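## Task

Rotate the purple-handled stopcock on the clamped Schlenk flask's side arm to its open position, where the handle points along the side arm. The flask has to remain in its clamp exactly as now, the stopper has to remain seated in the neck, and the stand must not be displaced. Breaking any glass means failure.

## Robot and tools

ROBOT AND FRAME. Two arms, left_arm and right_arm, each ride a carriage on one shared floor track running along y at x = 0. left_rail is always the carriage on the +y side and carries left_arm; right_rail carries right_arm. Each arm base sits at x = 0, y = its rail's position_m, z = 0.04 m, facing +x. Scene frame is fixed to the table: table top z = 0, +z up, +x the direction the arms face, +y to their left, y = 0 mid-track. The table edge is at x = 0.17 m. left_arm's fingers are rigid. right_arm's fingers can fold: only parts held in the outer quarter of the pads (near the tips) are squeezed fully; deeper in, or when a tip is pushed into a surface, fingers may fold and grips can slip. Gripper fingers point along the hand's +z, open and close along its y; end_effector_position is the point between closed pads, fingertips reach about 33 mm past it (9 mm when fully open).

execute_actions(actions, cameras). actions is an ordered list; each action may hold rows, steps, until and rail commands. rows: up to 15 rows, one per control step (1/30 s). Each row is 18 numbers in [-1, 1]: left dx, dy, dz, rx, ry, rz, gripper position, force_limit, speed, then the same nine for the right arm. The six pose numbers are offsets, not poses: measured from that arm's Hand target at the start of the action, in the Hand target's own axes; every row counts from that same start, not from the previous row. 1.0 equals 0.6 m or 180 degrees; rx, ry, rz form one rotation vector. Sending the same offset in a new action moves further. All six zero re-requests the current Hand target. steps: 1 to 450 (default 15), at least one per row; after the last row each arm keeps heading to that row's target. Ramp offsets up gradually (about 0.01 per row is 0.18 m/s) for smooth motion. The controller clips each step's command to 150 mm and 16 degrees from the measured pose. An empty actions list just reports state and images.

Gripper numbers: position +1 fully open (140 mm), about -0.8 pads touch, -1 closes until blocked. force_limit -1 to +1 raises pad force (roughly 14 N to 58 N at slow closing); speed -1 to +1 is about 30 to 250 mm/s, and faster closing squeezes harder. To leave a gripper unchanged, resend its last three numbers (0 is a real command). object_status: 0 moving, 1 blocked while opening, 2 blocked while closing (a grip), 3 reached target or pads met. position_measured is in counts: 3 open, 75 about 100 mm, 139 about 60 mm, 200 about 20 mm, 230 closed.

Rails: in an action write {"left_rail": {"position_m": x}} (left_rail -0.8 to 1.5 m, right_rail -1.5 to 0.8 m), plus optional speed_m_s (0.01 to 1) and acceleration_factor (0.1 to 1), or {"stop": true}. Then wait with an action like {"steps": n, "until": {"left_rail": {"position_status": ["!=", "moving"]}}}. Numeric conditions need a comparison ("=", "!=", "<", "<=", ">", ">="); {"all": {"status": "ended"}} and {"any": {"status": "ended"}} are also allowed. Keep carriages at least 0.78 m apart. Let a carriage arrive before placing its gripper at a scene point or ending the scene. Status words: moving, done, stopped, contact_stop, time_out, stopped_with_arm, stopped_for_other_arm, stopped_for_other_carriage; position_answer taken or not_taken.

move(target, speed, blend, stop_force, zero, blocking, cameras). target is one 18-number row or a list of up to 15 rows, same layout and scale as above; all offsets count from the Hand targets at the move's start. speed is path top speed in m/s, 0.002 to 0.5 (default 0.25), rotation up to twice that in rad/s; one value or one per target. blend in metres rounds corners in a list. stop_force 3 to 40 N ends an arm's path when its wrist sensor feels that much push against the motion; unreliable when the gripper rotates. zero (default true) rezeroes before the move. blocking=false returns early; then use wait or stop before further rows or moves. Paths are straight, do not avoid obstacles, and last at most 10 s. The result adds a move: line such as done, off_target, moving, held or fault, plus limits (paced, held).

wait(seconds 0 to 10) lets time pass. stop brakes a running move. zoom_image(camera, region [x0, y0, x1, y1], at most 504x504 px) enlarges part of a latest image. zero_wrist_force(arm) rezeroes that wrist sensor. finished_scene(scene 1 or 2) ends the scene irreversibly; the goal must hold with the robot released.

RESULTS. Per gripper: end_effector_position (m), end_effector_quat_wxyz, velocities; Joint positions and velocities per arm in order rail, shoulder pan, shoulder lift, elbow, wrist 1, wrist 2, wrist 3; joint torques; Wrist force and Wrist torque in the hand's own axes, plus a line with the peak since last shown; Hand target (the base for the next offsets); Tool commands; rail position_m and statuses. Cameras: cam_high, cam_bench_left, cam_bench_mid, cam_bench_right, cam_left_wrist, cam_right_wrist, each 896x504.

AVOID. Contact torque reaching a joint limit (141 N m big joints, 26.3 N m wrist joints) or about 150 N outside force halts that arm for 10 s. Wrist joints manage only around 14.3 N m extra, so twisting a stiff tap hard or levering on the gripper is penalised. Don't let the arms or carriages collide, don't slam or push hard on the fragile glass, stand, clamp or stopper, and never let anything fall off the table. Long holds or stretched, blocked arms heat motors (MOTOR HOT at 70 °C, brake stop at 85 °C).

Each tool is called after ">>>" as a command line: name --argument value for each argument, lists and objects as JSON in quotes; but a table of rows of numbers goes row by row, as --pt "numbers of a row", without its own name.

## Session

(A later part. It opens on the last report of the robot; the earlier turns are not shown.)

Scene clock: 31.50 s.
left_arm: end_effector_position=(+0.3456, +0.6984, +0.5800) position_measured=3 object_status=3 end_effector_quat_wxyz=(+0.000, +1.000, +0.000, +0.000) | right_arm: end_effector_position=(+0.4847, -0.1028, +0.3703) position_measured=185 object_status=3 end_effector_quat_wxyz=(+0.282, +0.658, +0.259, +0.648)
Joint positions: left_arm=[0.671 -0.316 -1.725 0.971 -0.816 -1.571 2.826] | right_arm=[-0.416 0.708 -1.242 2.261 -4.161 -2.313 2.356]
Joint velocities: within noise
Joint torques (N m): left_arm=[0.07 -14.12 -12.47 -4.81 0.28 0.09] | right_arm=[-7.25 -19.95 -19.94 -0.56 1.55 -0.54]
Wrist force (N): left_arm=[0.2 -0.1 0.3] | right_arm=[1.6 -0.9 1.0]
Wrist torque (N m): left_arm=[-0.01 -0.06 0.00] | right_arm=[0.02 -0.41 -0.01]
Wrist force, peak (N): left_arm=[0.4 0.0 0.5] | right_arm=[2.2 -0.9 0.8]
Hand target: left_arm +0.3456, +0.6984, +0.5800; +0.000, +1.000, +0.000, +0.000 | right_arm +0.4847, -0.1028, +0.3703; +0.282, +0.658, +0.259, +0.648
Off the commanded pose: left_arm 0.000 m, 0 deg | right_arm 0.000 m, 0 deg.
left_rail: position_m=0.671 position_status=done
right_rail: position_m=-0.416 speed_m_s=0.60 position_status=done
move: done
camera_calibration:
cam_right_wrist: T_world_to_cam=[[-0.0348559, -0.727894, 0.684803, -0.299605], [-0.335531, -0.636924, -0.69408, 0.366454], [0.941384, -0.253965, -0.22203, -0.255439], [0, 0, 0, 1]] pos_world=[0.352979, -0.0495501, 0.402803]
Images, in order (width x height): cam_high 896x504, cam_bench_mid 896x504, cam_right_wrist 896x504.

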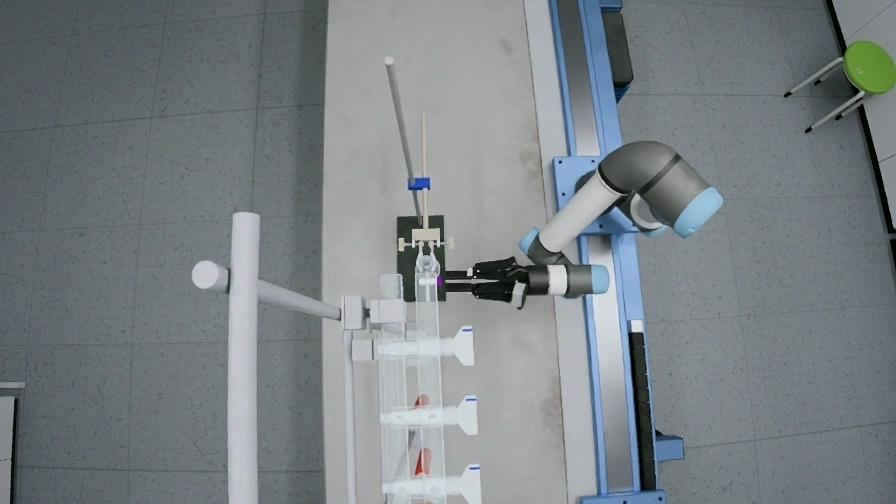

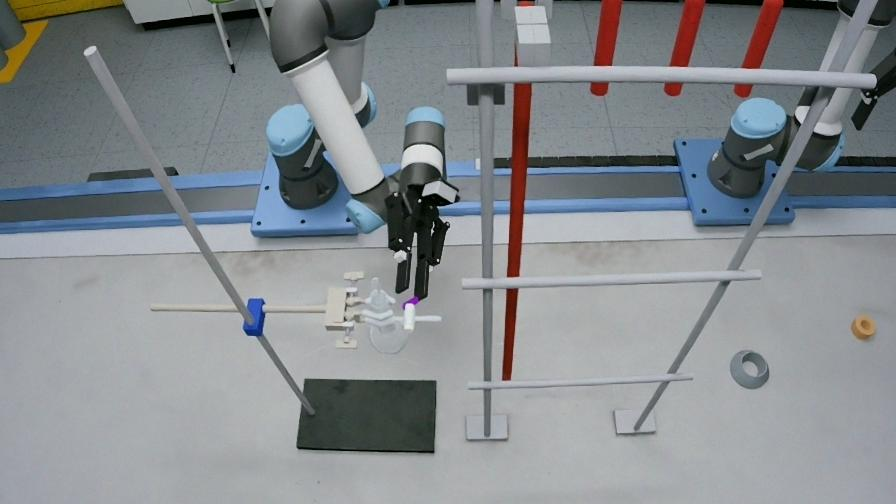

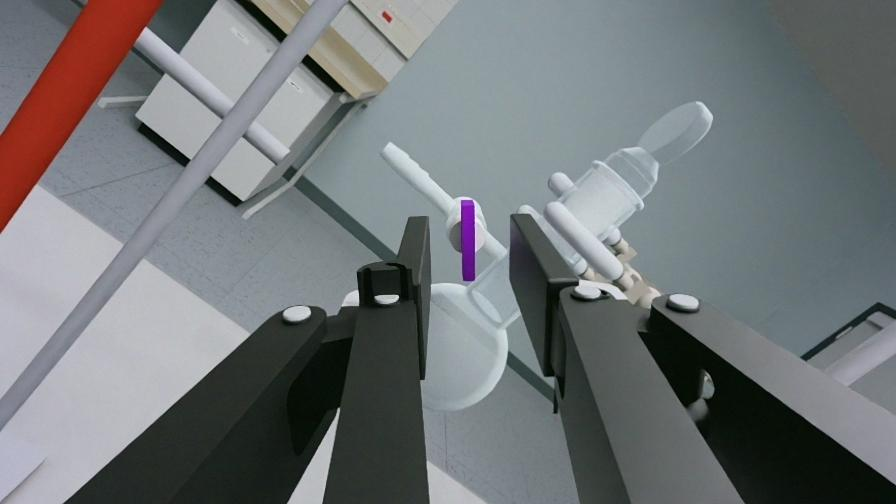

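>>> move --target '[0,0,0,0,0,0,1,1,1,0,-0.0004,0.0270,0,0,0,-0.443,-1,0]' --speed 0.03 --stop_force 4 --cameras '["cam_high", "cam_bench_mid", "cam_right_wrist"]'

>>> zoom_image --camera "cam_right_wrist" --region '[400, 150, 540, 290]'

>>> zoom_image --camera "cam_bench_mid" --region '[370, 260, 450, 340]'

>>> zoom_image --camera "cam_high" --region '[415, 250, 485, 310]'

Scene clock: 36.63 s.
left_arm: end_effector_position=(+0.3456, +0.6984, +0.5800) position_measured=3 object_status=3 end_effector_quat_wxyz=(+0.000, +1.000, +0.000, +0.000) | right_arm: end_effector_position=(+0.5009, -0.1032, +0.3702) position_measured=185 object_status=3 end_effector_quat_wxyz=(+0.282, +0.658, +0.259, +0.649)
Joint positions: left_arm=[0.671 -0.316 -1.725 0.971 -0.816 -1.571 2.826] | right_arm=[-0.416 0.677 -1.228 2.24 -4.153 -2.282 2.356]
Joint velocities: within noise
Joint torques (N m): left_arm=[0.54 -14.2 -12.42 -4.82 0.33 0.15] | right_arm=[-8.13 -20.84 -20.44 -0.67 1.57 1.62]
Wrist force (N): left_arm=[0.2 -0.1 0.3] | right_arm=[1.7 -1.0 1.1]
Wrist torque (N m): left_arm=[-0.02 -0.05 0.00] | right_arm=[0.00 -0.41 -0.01]
Wrist force, peak (N): left_arm=[0.4 0.1 0.5] | right_arm=[2.4 -0.7 1.1]
Hand target: left_arm +0.3456, +0.6984, +0.5800; +0.000, +1.000, +0.000, +0.000 | right_arm +0.5009, -0.1032, +0.3702; +0.282, +0.658, +0.259, +0.648
Off the commanded pose: left_arm 0.000 m, 0 deg | right_arm 0.000 m, 0 deg.
left_rail: position_m=0.671 position_status=done
right_rail: position_m=-0.416 speed_m_s=0.60 position_status=done
move: done
camera_calibration:
cam_right_wrist: T_world_to_cam=[[-0.0348563, -0.727907, 0.684789, -0.299208], [-0.33553, -0.63691, -0.694093, 0.371527], [0.941384, -0.253961, -0.222034, -0.270821], [0, 0, 0, 1]] pos_world=[0.369175, -0.0499441, 0.402637]
Images, in order (width x height): cam_high 896x504, cam_bench_mid 896x504, cam_right_wrist 896x504.

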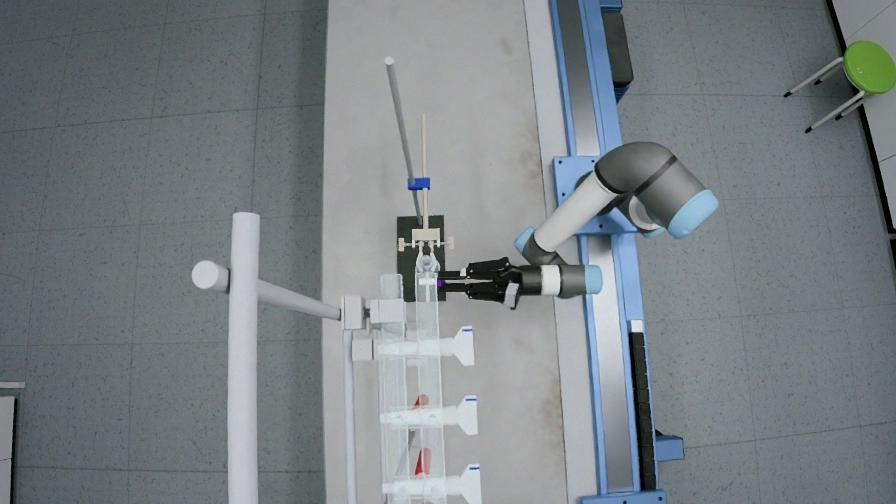

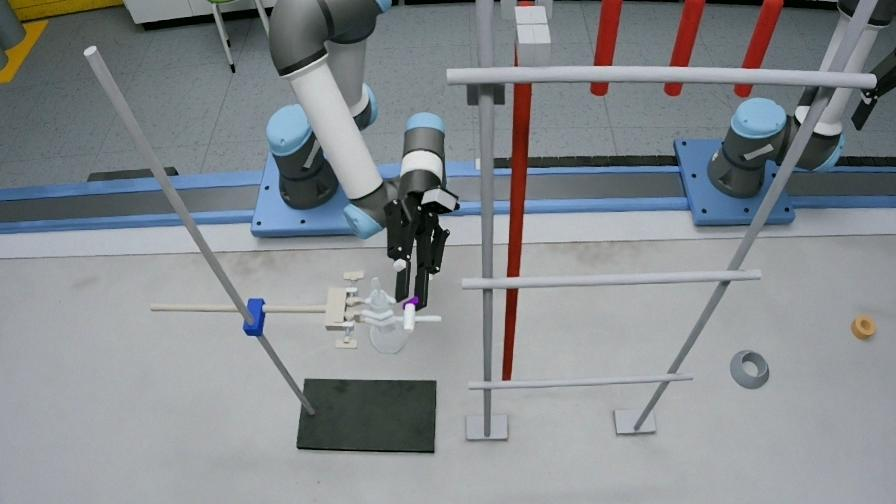

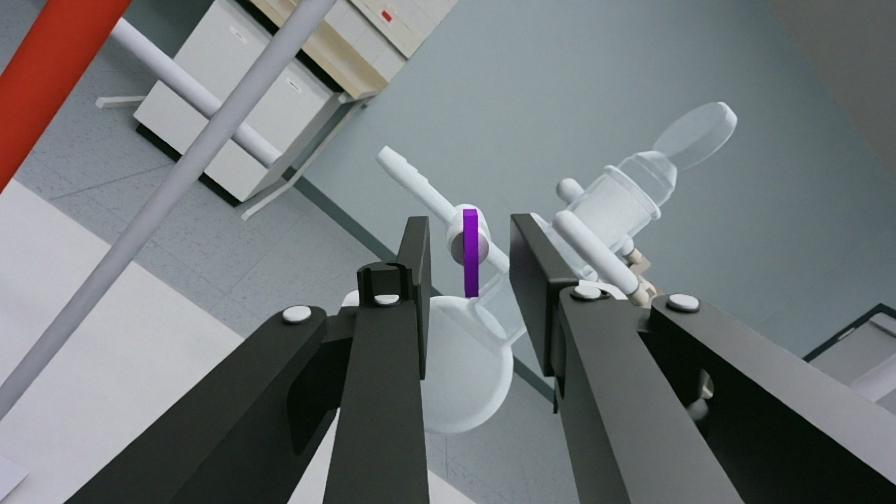

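Scaled by 3.600.

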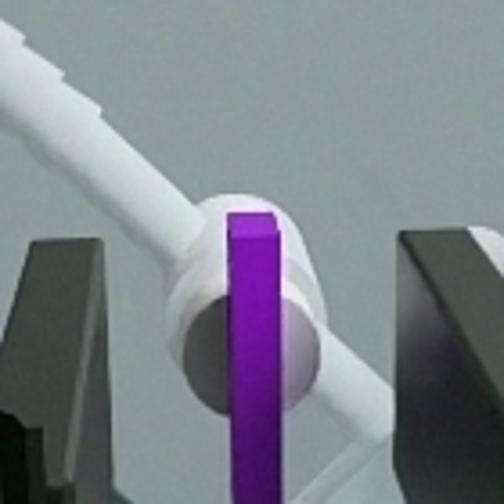

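Scaled by 6.300.

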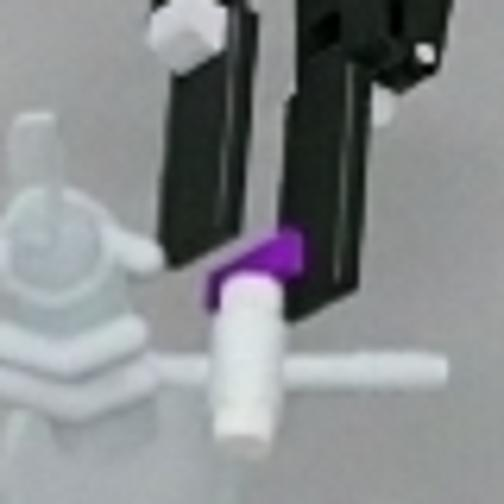

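Scaled by 7.200.

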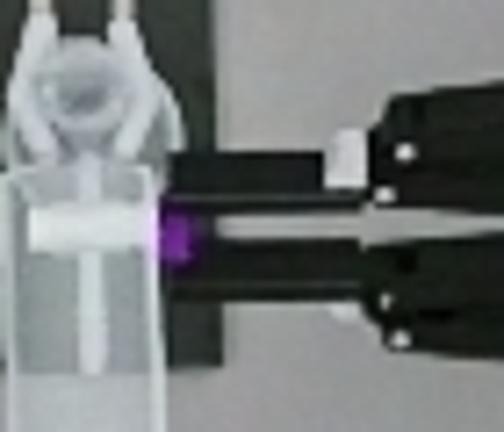

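>>> zero_wrist_force --arm "right_arm"

>>> execute_actions --actions '[{"rows": [[0,0,0,0,0,0,1,1,1,0,0,0,0,0,0,-1,-1,-1]], "steps": 60}]' --cameras '["cam_right_wrist"]'

>>> zoom_image --camera "cam_right_wrist" --region '[400, 130, 540, 270]'

Wrist force sensor zeroed.

Scene clock: 39.57 s.
left_arm: end_effector_position=(+0.3456, +0.6984, +0.5800) position_measured=3 object_status=3 end_effector_quat_wxyz=(+0.000, +1.000, +0.000, +0.000) | right_arm: end_effector_position=(+0.5009, -0.1032, +0.3702) position_measured=223 object_status=2 end_effector_quat_wxyz=(+0.282, +0.658, +0.259, +0.648)
Joint positions: left_arm=[0.671 -0.316 -1.725 0.971 -0.816 -1.571 2.826] | right_arm=[-0.416 0.677 -1.228 2.24 -4.153 -2.282 2.356]
Joint velocities: within noise
Joint torques (N m): left_arm=[0.04 -14.13 -12.65 -4.76 0.34 0.1] | right_arm=[-0.89 -21.88 -13.95 -0.82 -0.06 1.53]
Wrist force (N, zeroed by zero_wrist_force on right_arm): left_arm=[0.1 0.0 0.3] | right_arm=[0.1 1.4 0.2]
Wrist torque (N m, zeroed by zero_wrist_force on right_arm): left_arm=[0.01 -0.02 0.00] | right_arm=[-0.01 0.01 -0.02]
Wrist force, peak (N, zeroed by zero_wrist_force on right_arm): left_arm=[0.4 -0.2 0.3] | right_arm=[0.9 2.2 0.3]
Hand target: left_arm +0.3456, +0.6984, +0.5800; +0.000, +1.000, +0.000, +0.000 | right_arm +0.5009, -0.1032, +0.3702; +0.282, +0.658, +0.259, +0.648
Off the commanded pose: left_arm 0.000 m, 0 deg | right_arm 0.000 m, 0 deg.
left_rail: position_m=0.671 position_status=done
right_rail: position_m=-0.416 speed_m_s=0.60 position_status=done
camera_calibration:
cam_right_wrist: T_world_to_cam=[[-0.034861, -0.727907, 0.684789, -0.299209], [-0.335534, -0.636908, -0.694093, 0.371528], [0.941383, -0.253967, -0.222034, -0.270826], [0, 0, 0, 1]] pos_world=[0.369181, -0.0499482, 0.402637]
Images, in order (width x height): cam_right_wrist 896x504.

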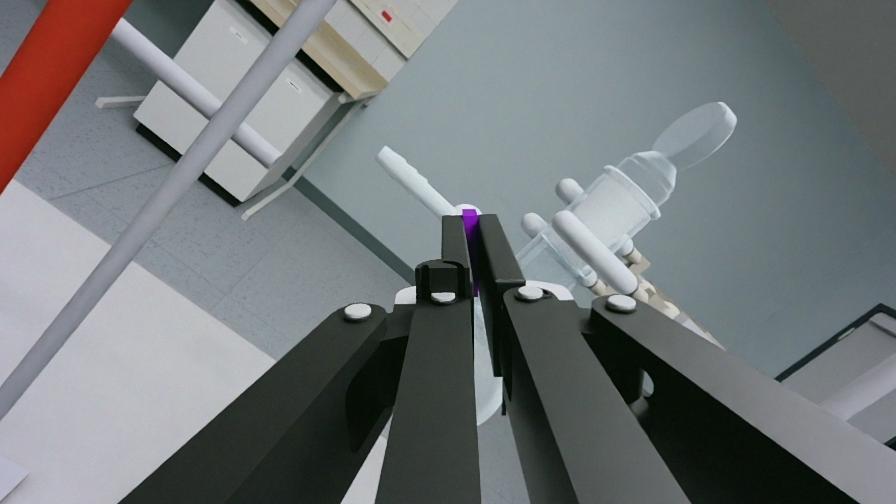

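Scaled by 3.600.

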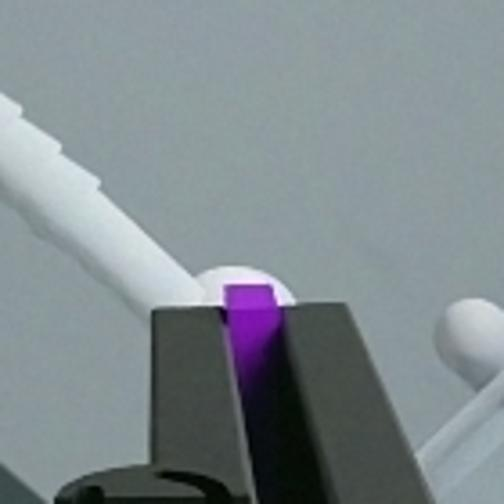

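>>> move --target '[0,0,0,0,0,0,1,1,1,0,0,0,0,0,-0.0667,-1,-1,-1]' --speed 0.12 --cameras '["cam_right_wrist"]'

>>> zoom_image --camera "cam_right_wrist" --region '[370, 110, 530, 270]'

Scene clock: 42.63 s.
left_arm: end_effector_position=(+0.3456, +0.6984, +0.5800) position_measured=3 object_status=3 end_effector_quat_wxyz=(+0.000, +1.000, +0.000, +0.000) | right_arm: end_effector_position=(+0.5009, -0.1032, +0.3701) position_measured=223 object_status=2 end_effector_quat_wxyz=(+0.348, +0.627, +0.327, +0.615)
Joint positions: left_arm=[0.671 -0.316 -1.725 0.971 -0.816 -1.571 2.826] | right_arm=[-0.416 0.677 -1.228 2.24 -4.153 -2.282 2.147]
Joint velocities: within noise
Joint torques (N m): left_arm=[0.64 -14.57 -12.4 -4.8 0.24 0.18] | right_arm=[4.94 -21.03 -20.65 -3.12 0.18 -2.14]
Wrist force (N, zeroed by zero_wrist_force on right_arm): left_arm=[0.2 0.1 0.2] | right_arm=[-0.5 -0.1 0.0]
Wrist torque (N m, zeroed by zero_wrist_force on right_arm): left_arm=[0.03 -0.05 0.00] | right_arm=[0.11 0.03 0.14]
Wrist force, peak (N, zeroed by zero_wrist_force on right_arm): left_arm=[0.5 0.0 0.3] | right_arm=[0.3 2.3 0.2]
Hand target: left_arm +0.3456, +0.6984, +0.5800; +0.000, +1.000, +0.000, +0.000 | right_arm +0.5009, -0.1032, +0.3702; +0.348, +0.627, +0.327, +0.615
Off the commanded pose: left_arm 0.000 m, 0 deg | right_arm 0.000 m, 0 deg.
left_rail: position_m=0.671 position_status=done
right_rail: position_m=-0.416 speed_m_s=0.60 position_status=done
move: done
camera_calibration:
cam_right_wrist: T_world_to_cam=[[-0.0293368, -0.5698, 0.82126, -0.336177], [-0.340116, -0.766898, -0.544232, 0.304909], [0.939926, -0.29529, -0.1713, -0.293119], [0, 0, 0, 1]] pos_world=[0.369353, -0.0442747, 0.391819]
Images, in order (width x height): cam_right_wrist 896x504.

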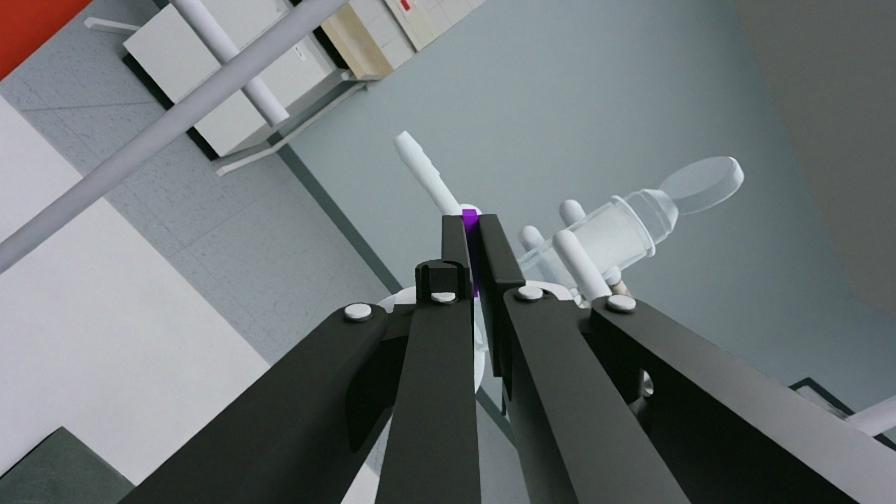

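Scaled by 3.150.

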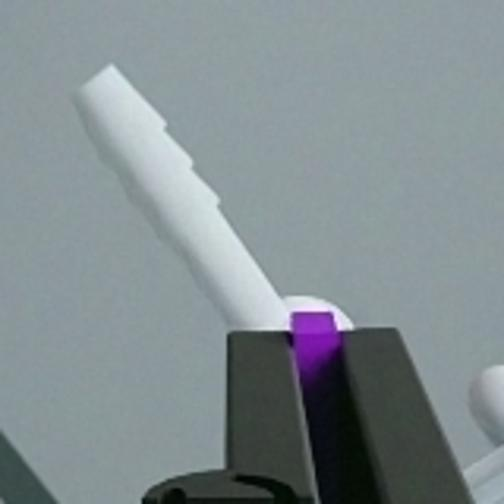

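>>> move --target '[0,0,0,0,0,0,1,1,1,0,0,0,0,0,-0.1,-1,-1,-1]' --speed 0.12 --cameras '["cam_right_wrist"]'

>>> zoom_image --camera "cam_right_wrist" --region '[370, 100, 530, 260]'

Scene clock: 45.10 s.
left_arm: end_effector_position=(+0.3456, +0.6984, +0.5800) position_measured=3 object_status=3 end_effector_quat_wxyz=(+0.000, +1.000, +0.000, +0.000) | right_arm: end_effector_position=(+0.5009, -0.1032, +0.3701) position_measured=223 object_status=2 end_effector_quat_wxyz=(+0.440, +0.568, +0.421, +0.553)
Joint positions: left_arm=[0.671 -0.316 -1.725 0.971 -0.816 -1.571 2.826] | right_arm=[-0.416 0.677 -1.228 2.24 -4.153 -2.282 1.832]
Joint velocities: within noise
Joint torques (N m): left_arm=[0.59 -14.86 -12.59 -4.79 0.3 0.08] | right_arm=[2.99 -23.04 -21.39 -3.45 -0.06 -2.09]
Wrist force (N, zeroed by zero_wrist_force on right_arm): left_arm=[0.1 0.2 0.1] | right_arm=[0.3 -1.4 -0.4]
Wrist torque (N m, zeroed by zero_wrist_force on right_arm): left_arm=[0.04 -0.02 0.00] | right_arm=[0.21 0.18 0.18]
Wrist force, peak (N, zeroed by zero_wrist_force on right_arm): left_arm=[0.3 0.0 0.5] | right_arm=[-0.1 -2.2 -0.5]
Hand target: left_arm +0.3456, +0.6984, +0.5800; +0.000, +1.000, +0.000, +0.000 | right_arm +0.5009, -0.1032, +0.3702; +0.440, +0.568, +0.421, +0.553
Off the commanded pose: left_arm 0.000 m, 0 deg | right_arm 0.000 m, 0 deg.
left_rail: position_m=0.671 position_status=done
right_rail: position_m=-0.416 speed_m_s=0.60 position_status=done
move: done
camera_calibration:
cam_right_wrist: T_world_to_cam=[[-0.0195549, -0.288268, 0.95735, -0.362403], [-0.344653, -0.896899, -0.277106, 0.194897], [0.938527, -0.335372, -0.0818136, -0.329676], [0, 0, 0, 1]] pos_world=[0.369495, -0.0402304, 0.373981]
Images, in order (width x height): cam_right_wrist 896x504.

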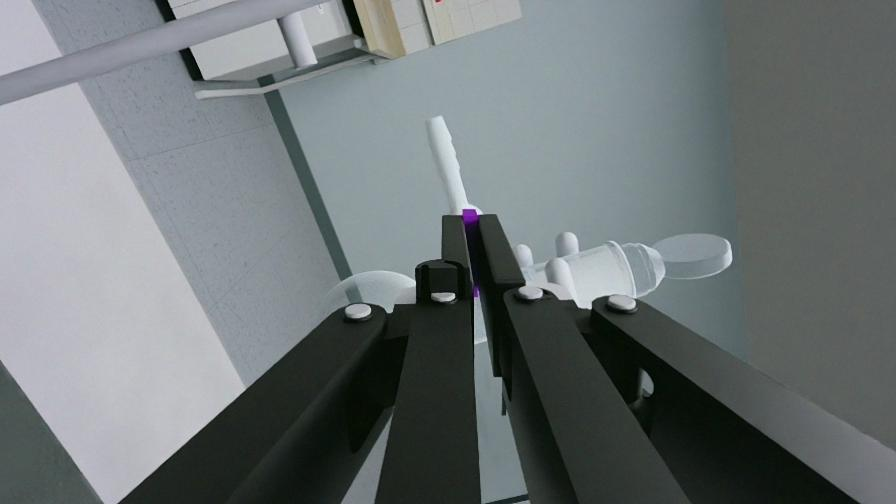

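Scaled by 3.150.

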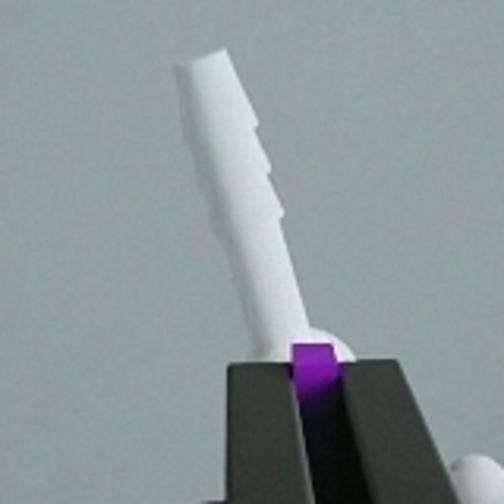

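>>> move --target '[0,0,0,0,0,0,1,1,1,0,-0.0005,0,0,0,-0.0833,-1,-1,-1]' --speed 0.12 --cameras '["cam_bench_mid", "cam_high", "cam_right_wrist"]'

>>> zoom_image --camera "cam_right_wrist" --region '[390, 90, 550, 250]'

>>> zoom_image --camera "cam_bench_mid" --region '[370, 260, 450, 340]'

Scene clock: 47.90 s.
left_arm: end_effector_position=(+0.3456, +0.6984, +0.5800) position_measured=3 object_status=3 end_effector_quat_wxyz=(+0.000, +1.000, +0.000, +0.000) | right_arm: end_effector_position=(+0.5009, -0.1031, +0.3698) position_measured=223 object_status=2 end_effector_quat_wxyz=(+0.509, +0.509, +0.491, +0.491)
Joint positions: left_arm=[0.671 -0.316 -1.725 0.971 -0.816 -1.571 2.826] | right_arm=[-0.416 0.677 -1.228 2.24 -4.154 -2.283 1.571]
Joint velocities: within noise
Joint torques (N m): left_arm=[0.6 -14.49 -13.37 -4.76 0.34 0.12] | right_arm=[8.36 -22.28 -22.12 -3.51 -0.8 -2.01]
Wrist force (N, zeroed by zero_wrist_force on right_arm): left_arm=[0.4 -0.1 0.2] | right_arm=[-0.6 -1.1 -0.3]
Wrist torque (N m, zeroed by zero_wrist_force on right_arm): left_arm=[-0.01 -0.08 0.00] | right_arm=[0.17 0.36 0.22]
Wrist force, peak (N, zeroed by zero_wrist_force on right_arm): left_arm=[0.2 -0.1 0.6] | right_arm=[-0.3 -2.4 -0.2]
Hand target: left_arm +0.3456, +0.6984, +0.5800; +0.000, +1.000, +0.000, +0.000 | right_arm +0.5009, -0.1031, +0.3699; +0.509, +0.509, +0.491, +0.491
Off the commanded pose: left_arm 0.000 m, 0 deg | right_arm 0.000 m, 0 deg.
left_rail: position_m=0.671 position_status=done
right_rail: position_m=-0.416 speed_m_s=0.60 position_status=done
move: done
camera_calibration:
cam_right_wrist: T_world_to_cam=[[-0.0105915, -0.0308857, 0.999467, -0.355621], [-0.3461, -0.93763, -0.0326425, 0.101001], [0.938138, -0.346261, -0.000758679, -0.360591], [0, 0, 0, 1]] pos_world=[0.369473, -0.0411409, 0.358455]
Images, in order (width x height): cam_high 896x504, cam_bench_mid 896x504, cam_right_wrist 896x504.

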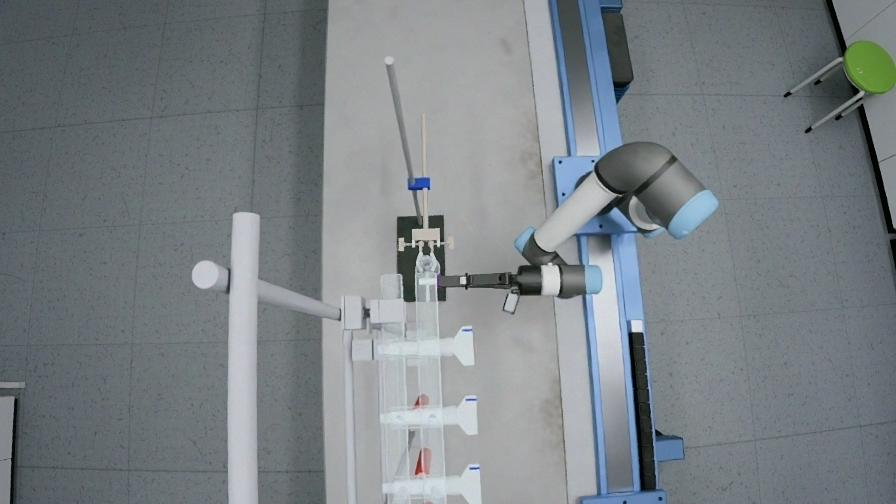

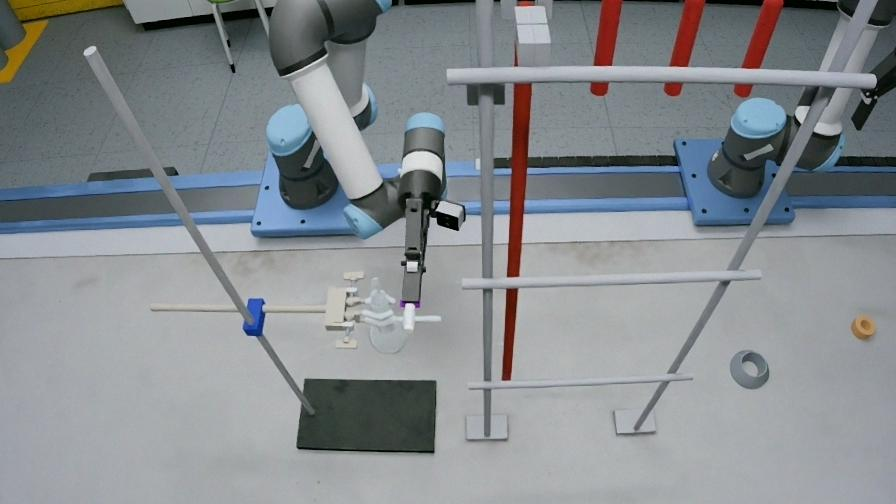

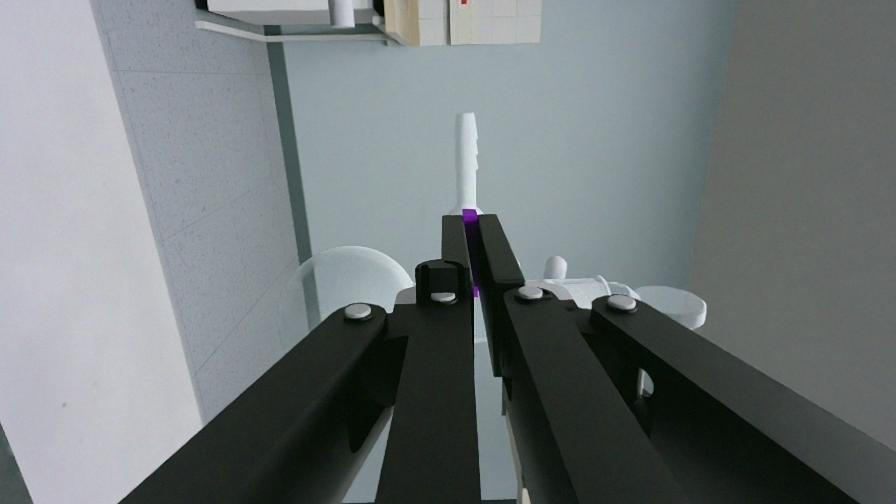

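Scaled by 3.150.

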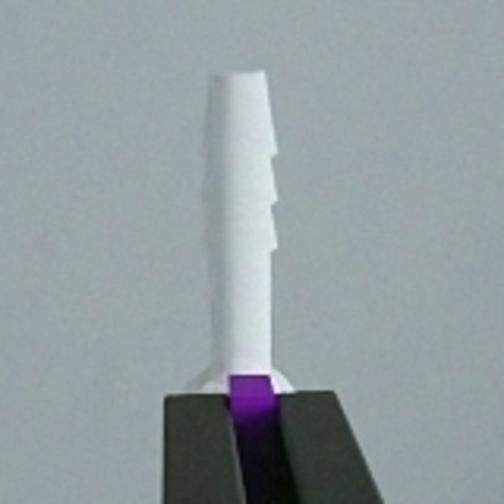

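Scaled by 6.300.

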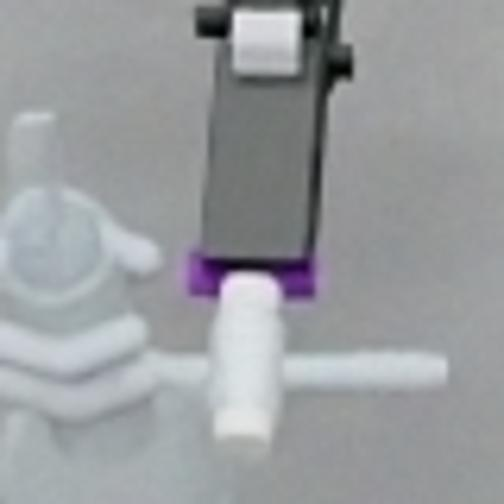

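>>> execute_actions --actions '[{"rows": [[0,0,0,0,0,0,1,1,1,0,0,0,0,0,0,-0.443,-1,-1]], "steps": 45}]' --cameras '["cam_right_wrist"]'

>>> zoom_image --camera "cam_right_wrist" --region '[390, 90, 550, 250]'

Scene clock: 50.27 s.
left_arm: end_effector_position=(+0.3456, +0.6984, +0.5800) position_measured=3 object_status=3 end_effector_quat_wxyz=(+0.000, +1.000, +0.000, +0.000) | right_arm: end_effector_position=(+0.5009, -0.1031, +0.3699) position_measured=185 object_status=3 end_effector_quat_wxyz=(+0.509, +0.509, +0.491, +0.491)
Joint positions: left_arm=[0.671 -0.316 -1.725 0.971 -0.816 -1.571 2.826] | right_arm=[-0.416 0.677 -1.228 2.24 -4.154 -2.283 1.57]
Joint velocities: within noise
Joint torques (N m): left_arm=[1.08 -15.02 -12.73 -4.77 0.34 0.1] | right_arm=[7.49 -21.56 -17.15 -0.79 -0.82 -1.3]
Wrist force (N, zeroed by zero_wrist_force on right_arm): left_arm=[0.4 -0.1 0.4] | right_arm=[-1.4 1.0 0.2]
Wrist torque (N m, zeroed by zero_wrist_force on right_arm): left_arm=[-0.01 -0.09 0.00] | right_arm=[0.15 0.37 0.10]
Wrist force, peak (N, zeroed by zero_wrist_force on right_arm): left_arm=[0.5 0.0 0.3] | right_arm=[-1.1 -1.7 -0.4]
Hand target: left_arm +0.3456, +0.6984, +0.5800; +0.000, +1.000, +0.000, +0.000 | right_arm +0.5009, -0.1031, +0.3699; +0.509, +0.509, +0.491, +0.491
Off the commanded pose: left_arm 0.000 m, 0 deg | right_arm 0.000 m, 0 deg.
left_rail: position_m=0.671 position_status=done
right_rail: position_m=-0.416 speed_m_s=0.60 position_status=done
camera_calibration:
cam_right_wrist: T_world_to_cam=[[-0.0106661, -0.0306787, 0.999472, -0.355599], [-0.346097, -0.937636, -0.0324741, 0.100954], [0.938138, -0.346261, -0.000616857, -0.360653], [0, 0, 0, 1]] pos_world=[0.369489, -0.0411311, 0.358467]
Images, in order (width x height): cam_right_wrist 896x504.

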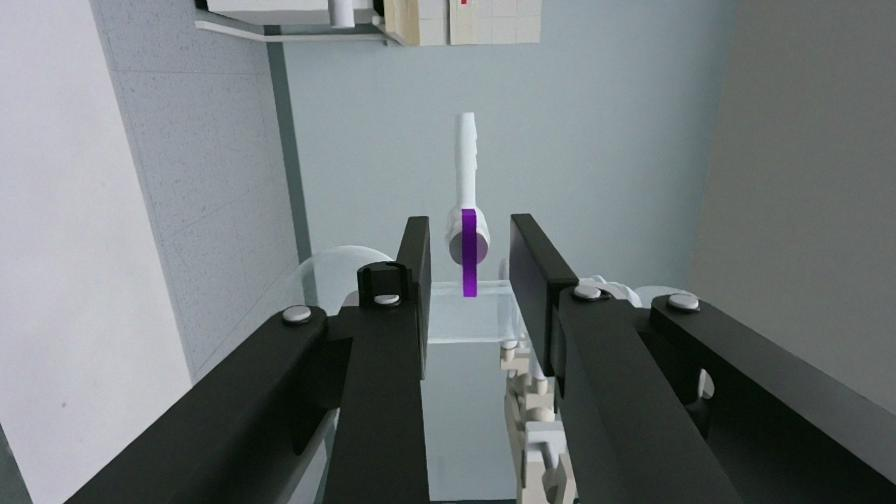

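Scaled by 3.150.

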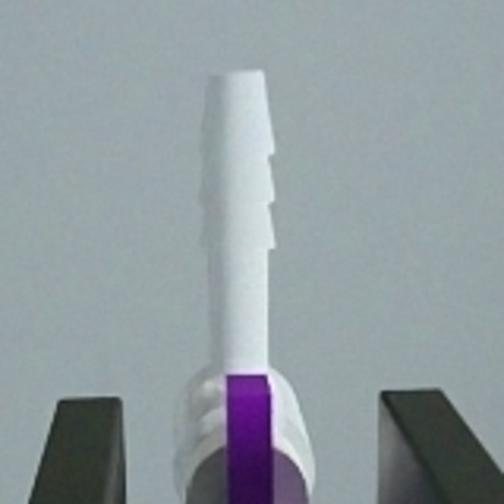

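>>> move --target '[0,0,0,0,0,0,1,1,1,0,0,-0.2,0,0,0,-0.443,-1,-1]' --speed 0.15 --cameras '["cam_high", "cam_bench_mid", "cam_right_wrist"]'

>>> zoom_image --camera "cam_right_wrist" --region '[400, 110, 600, 270]'

>>> zoom_image --camera "cam_bench_mid" --region '[330, 250, 450, 360]'

>>> zoom_image --camera "cam_high" --region '[385, 210, 475, 310]'

Scene clock: 52.37 s.
left_arm: end_effector_position=(+0.3456, +0.6984, +0.5800) position_measured=3 object_status=3 end_effector_quat_wxyz=(+0.000, +1.000, +0.000, +0.000) | right_arm: end_effector_position=(+0.3811, -0.0989, +0.3699) position_measured=185 object_status=3 end_effector_quat_wxyz=(+0.509, +0.509, +0.491, +0.491)
Joint positions: left_arm=[0.671 -0.316 -1.725 0.971 -0.816 -1.571 2.826] | right_arm=[-0.416 0.951 -1.297 2.354 -4.199 -2.557 1.57]
Joint velocities: within noise
Joint torques (N m): left_arm=[0.94 -14.49 -13.44 -4.76 0.36 0.15] | right_arm=[8.43 -32.42 -7.15 -2.5 -1.09 -2.11]
Wrist force (N, zeroed by zero_wrist_force on right_arm): left_arm=[0.3 0.0 0.4] | right_arm=[-1.4 1.2 -0.2]
Wrist torque (N m, zeroed by zero_wrist_force on right_arm): left_arm=[0.01 -0.07 0.00] | right_arm=[0.20 0.36 0.10]
Wrist force, peak (N, zeroed by zero_wrist_force on right_arm): left_arm=[0.3 -0.1 0.6] | right_arm=[-1.1 1.2 -1.5]
Hand target: left_arm +0.3456, +0.6984, +0.5800; +0.000, +1.000, +0.000, +0.000 | right_arm +0.3810, -0.0989, +0.3699; +0.509, +0.509, +0.491, +0.491
Off the commanded pose: left_arm 0.000 m, 0 deg | right_arm 0.000 m, 0 deg.
left_rail: position_m=0.671 position_status=done
right_rail: position_m=-0.416 speed_m_s=0.60 position_status=done
move: done
camera_calibration:
cam_right_wrist: T_world_to_cam=[[-0.0106551, -0.0306759, 0.999473, -0.356728], [-0.346084, -0.937642, -0.0324677, 0.0633612], [0.938143, -0.346247, -0.000625802, -0.246767], [0, 0, 0, 1]] pos_world=[0.24963, -0.0369751, 0.358443]
Images, in order (width x height): cam_high 896x504, cam_bench_mid 896x504, cam_right_wrist 896x504.

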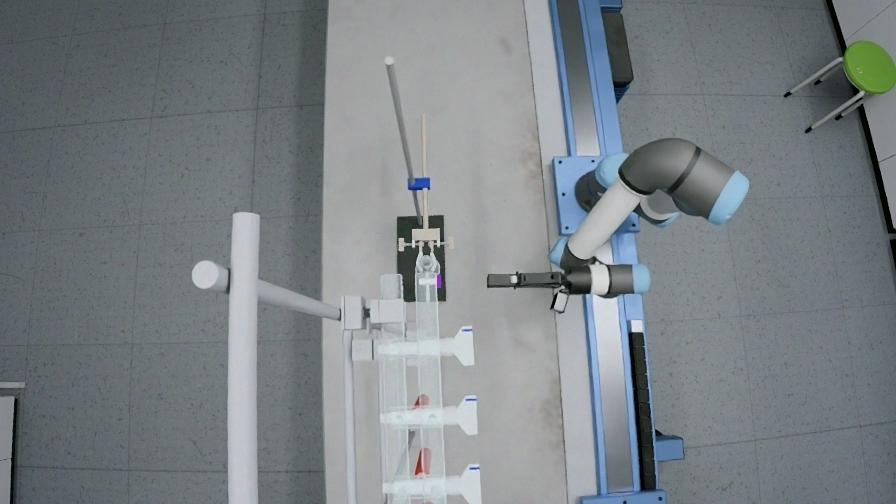

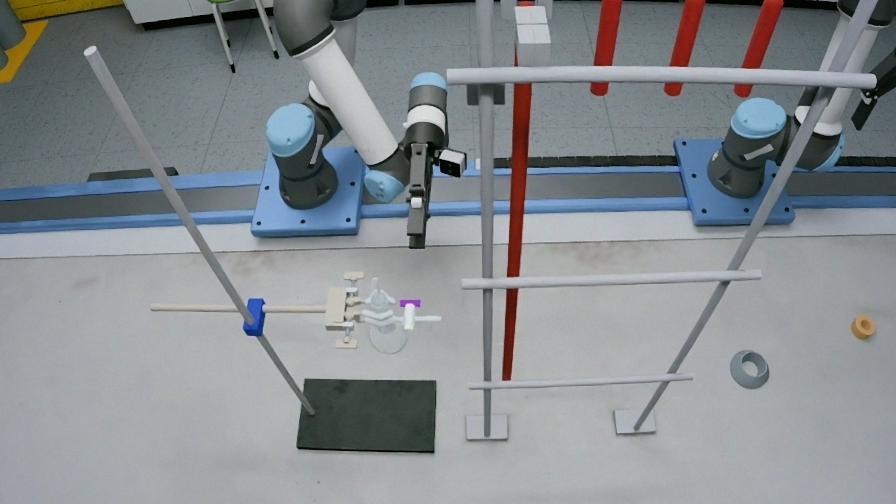

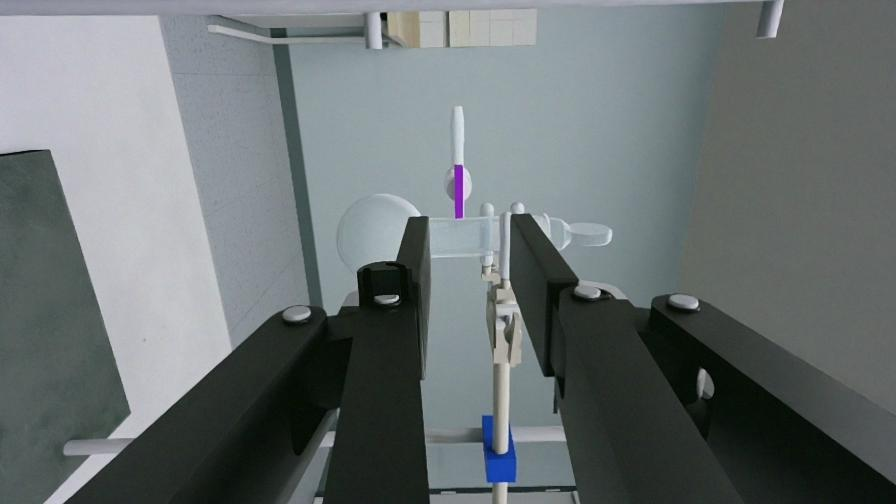

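Scaled by 2.520.

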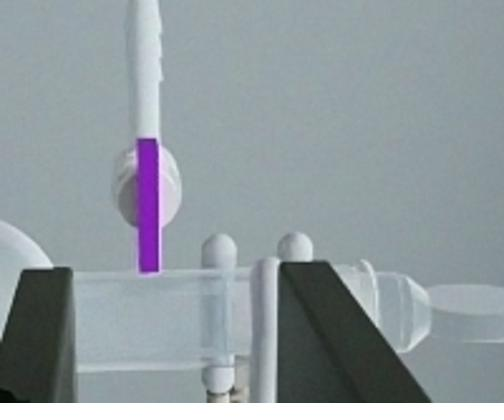

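Scaled by 4.200.

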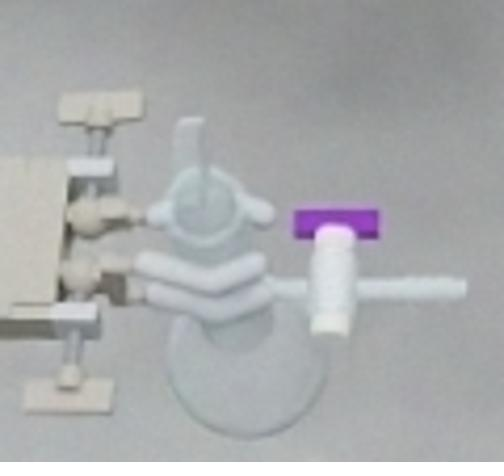

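Scaled by 5.040.

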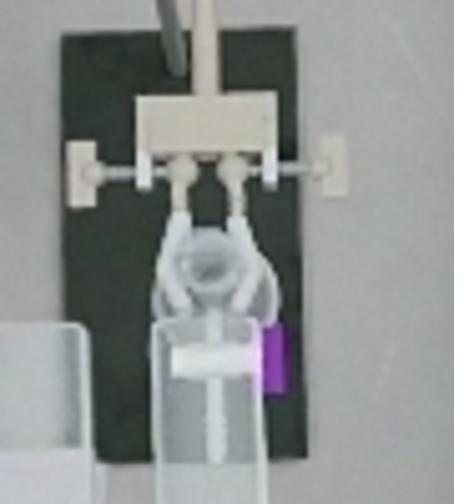

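>>> finished_scene --scene 2

The scene is finished: the task was done.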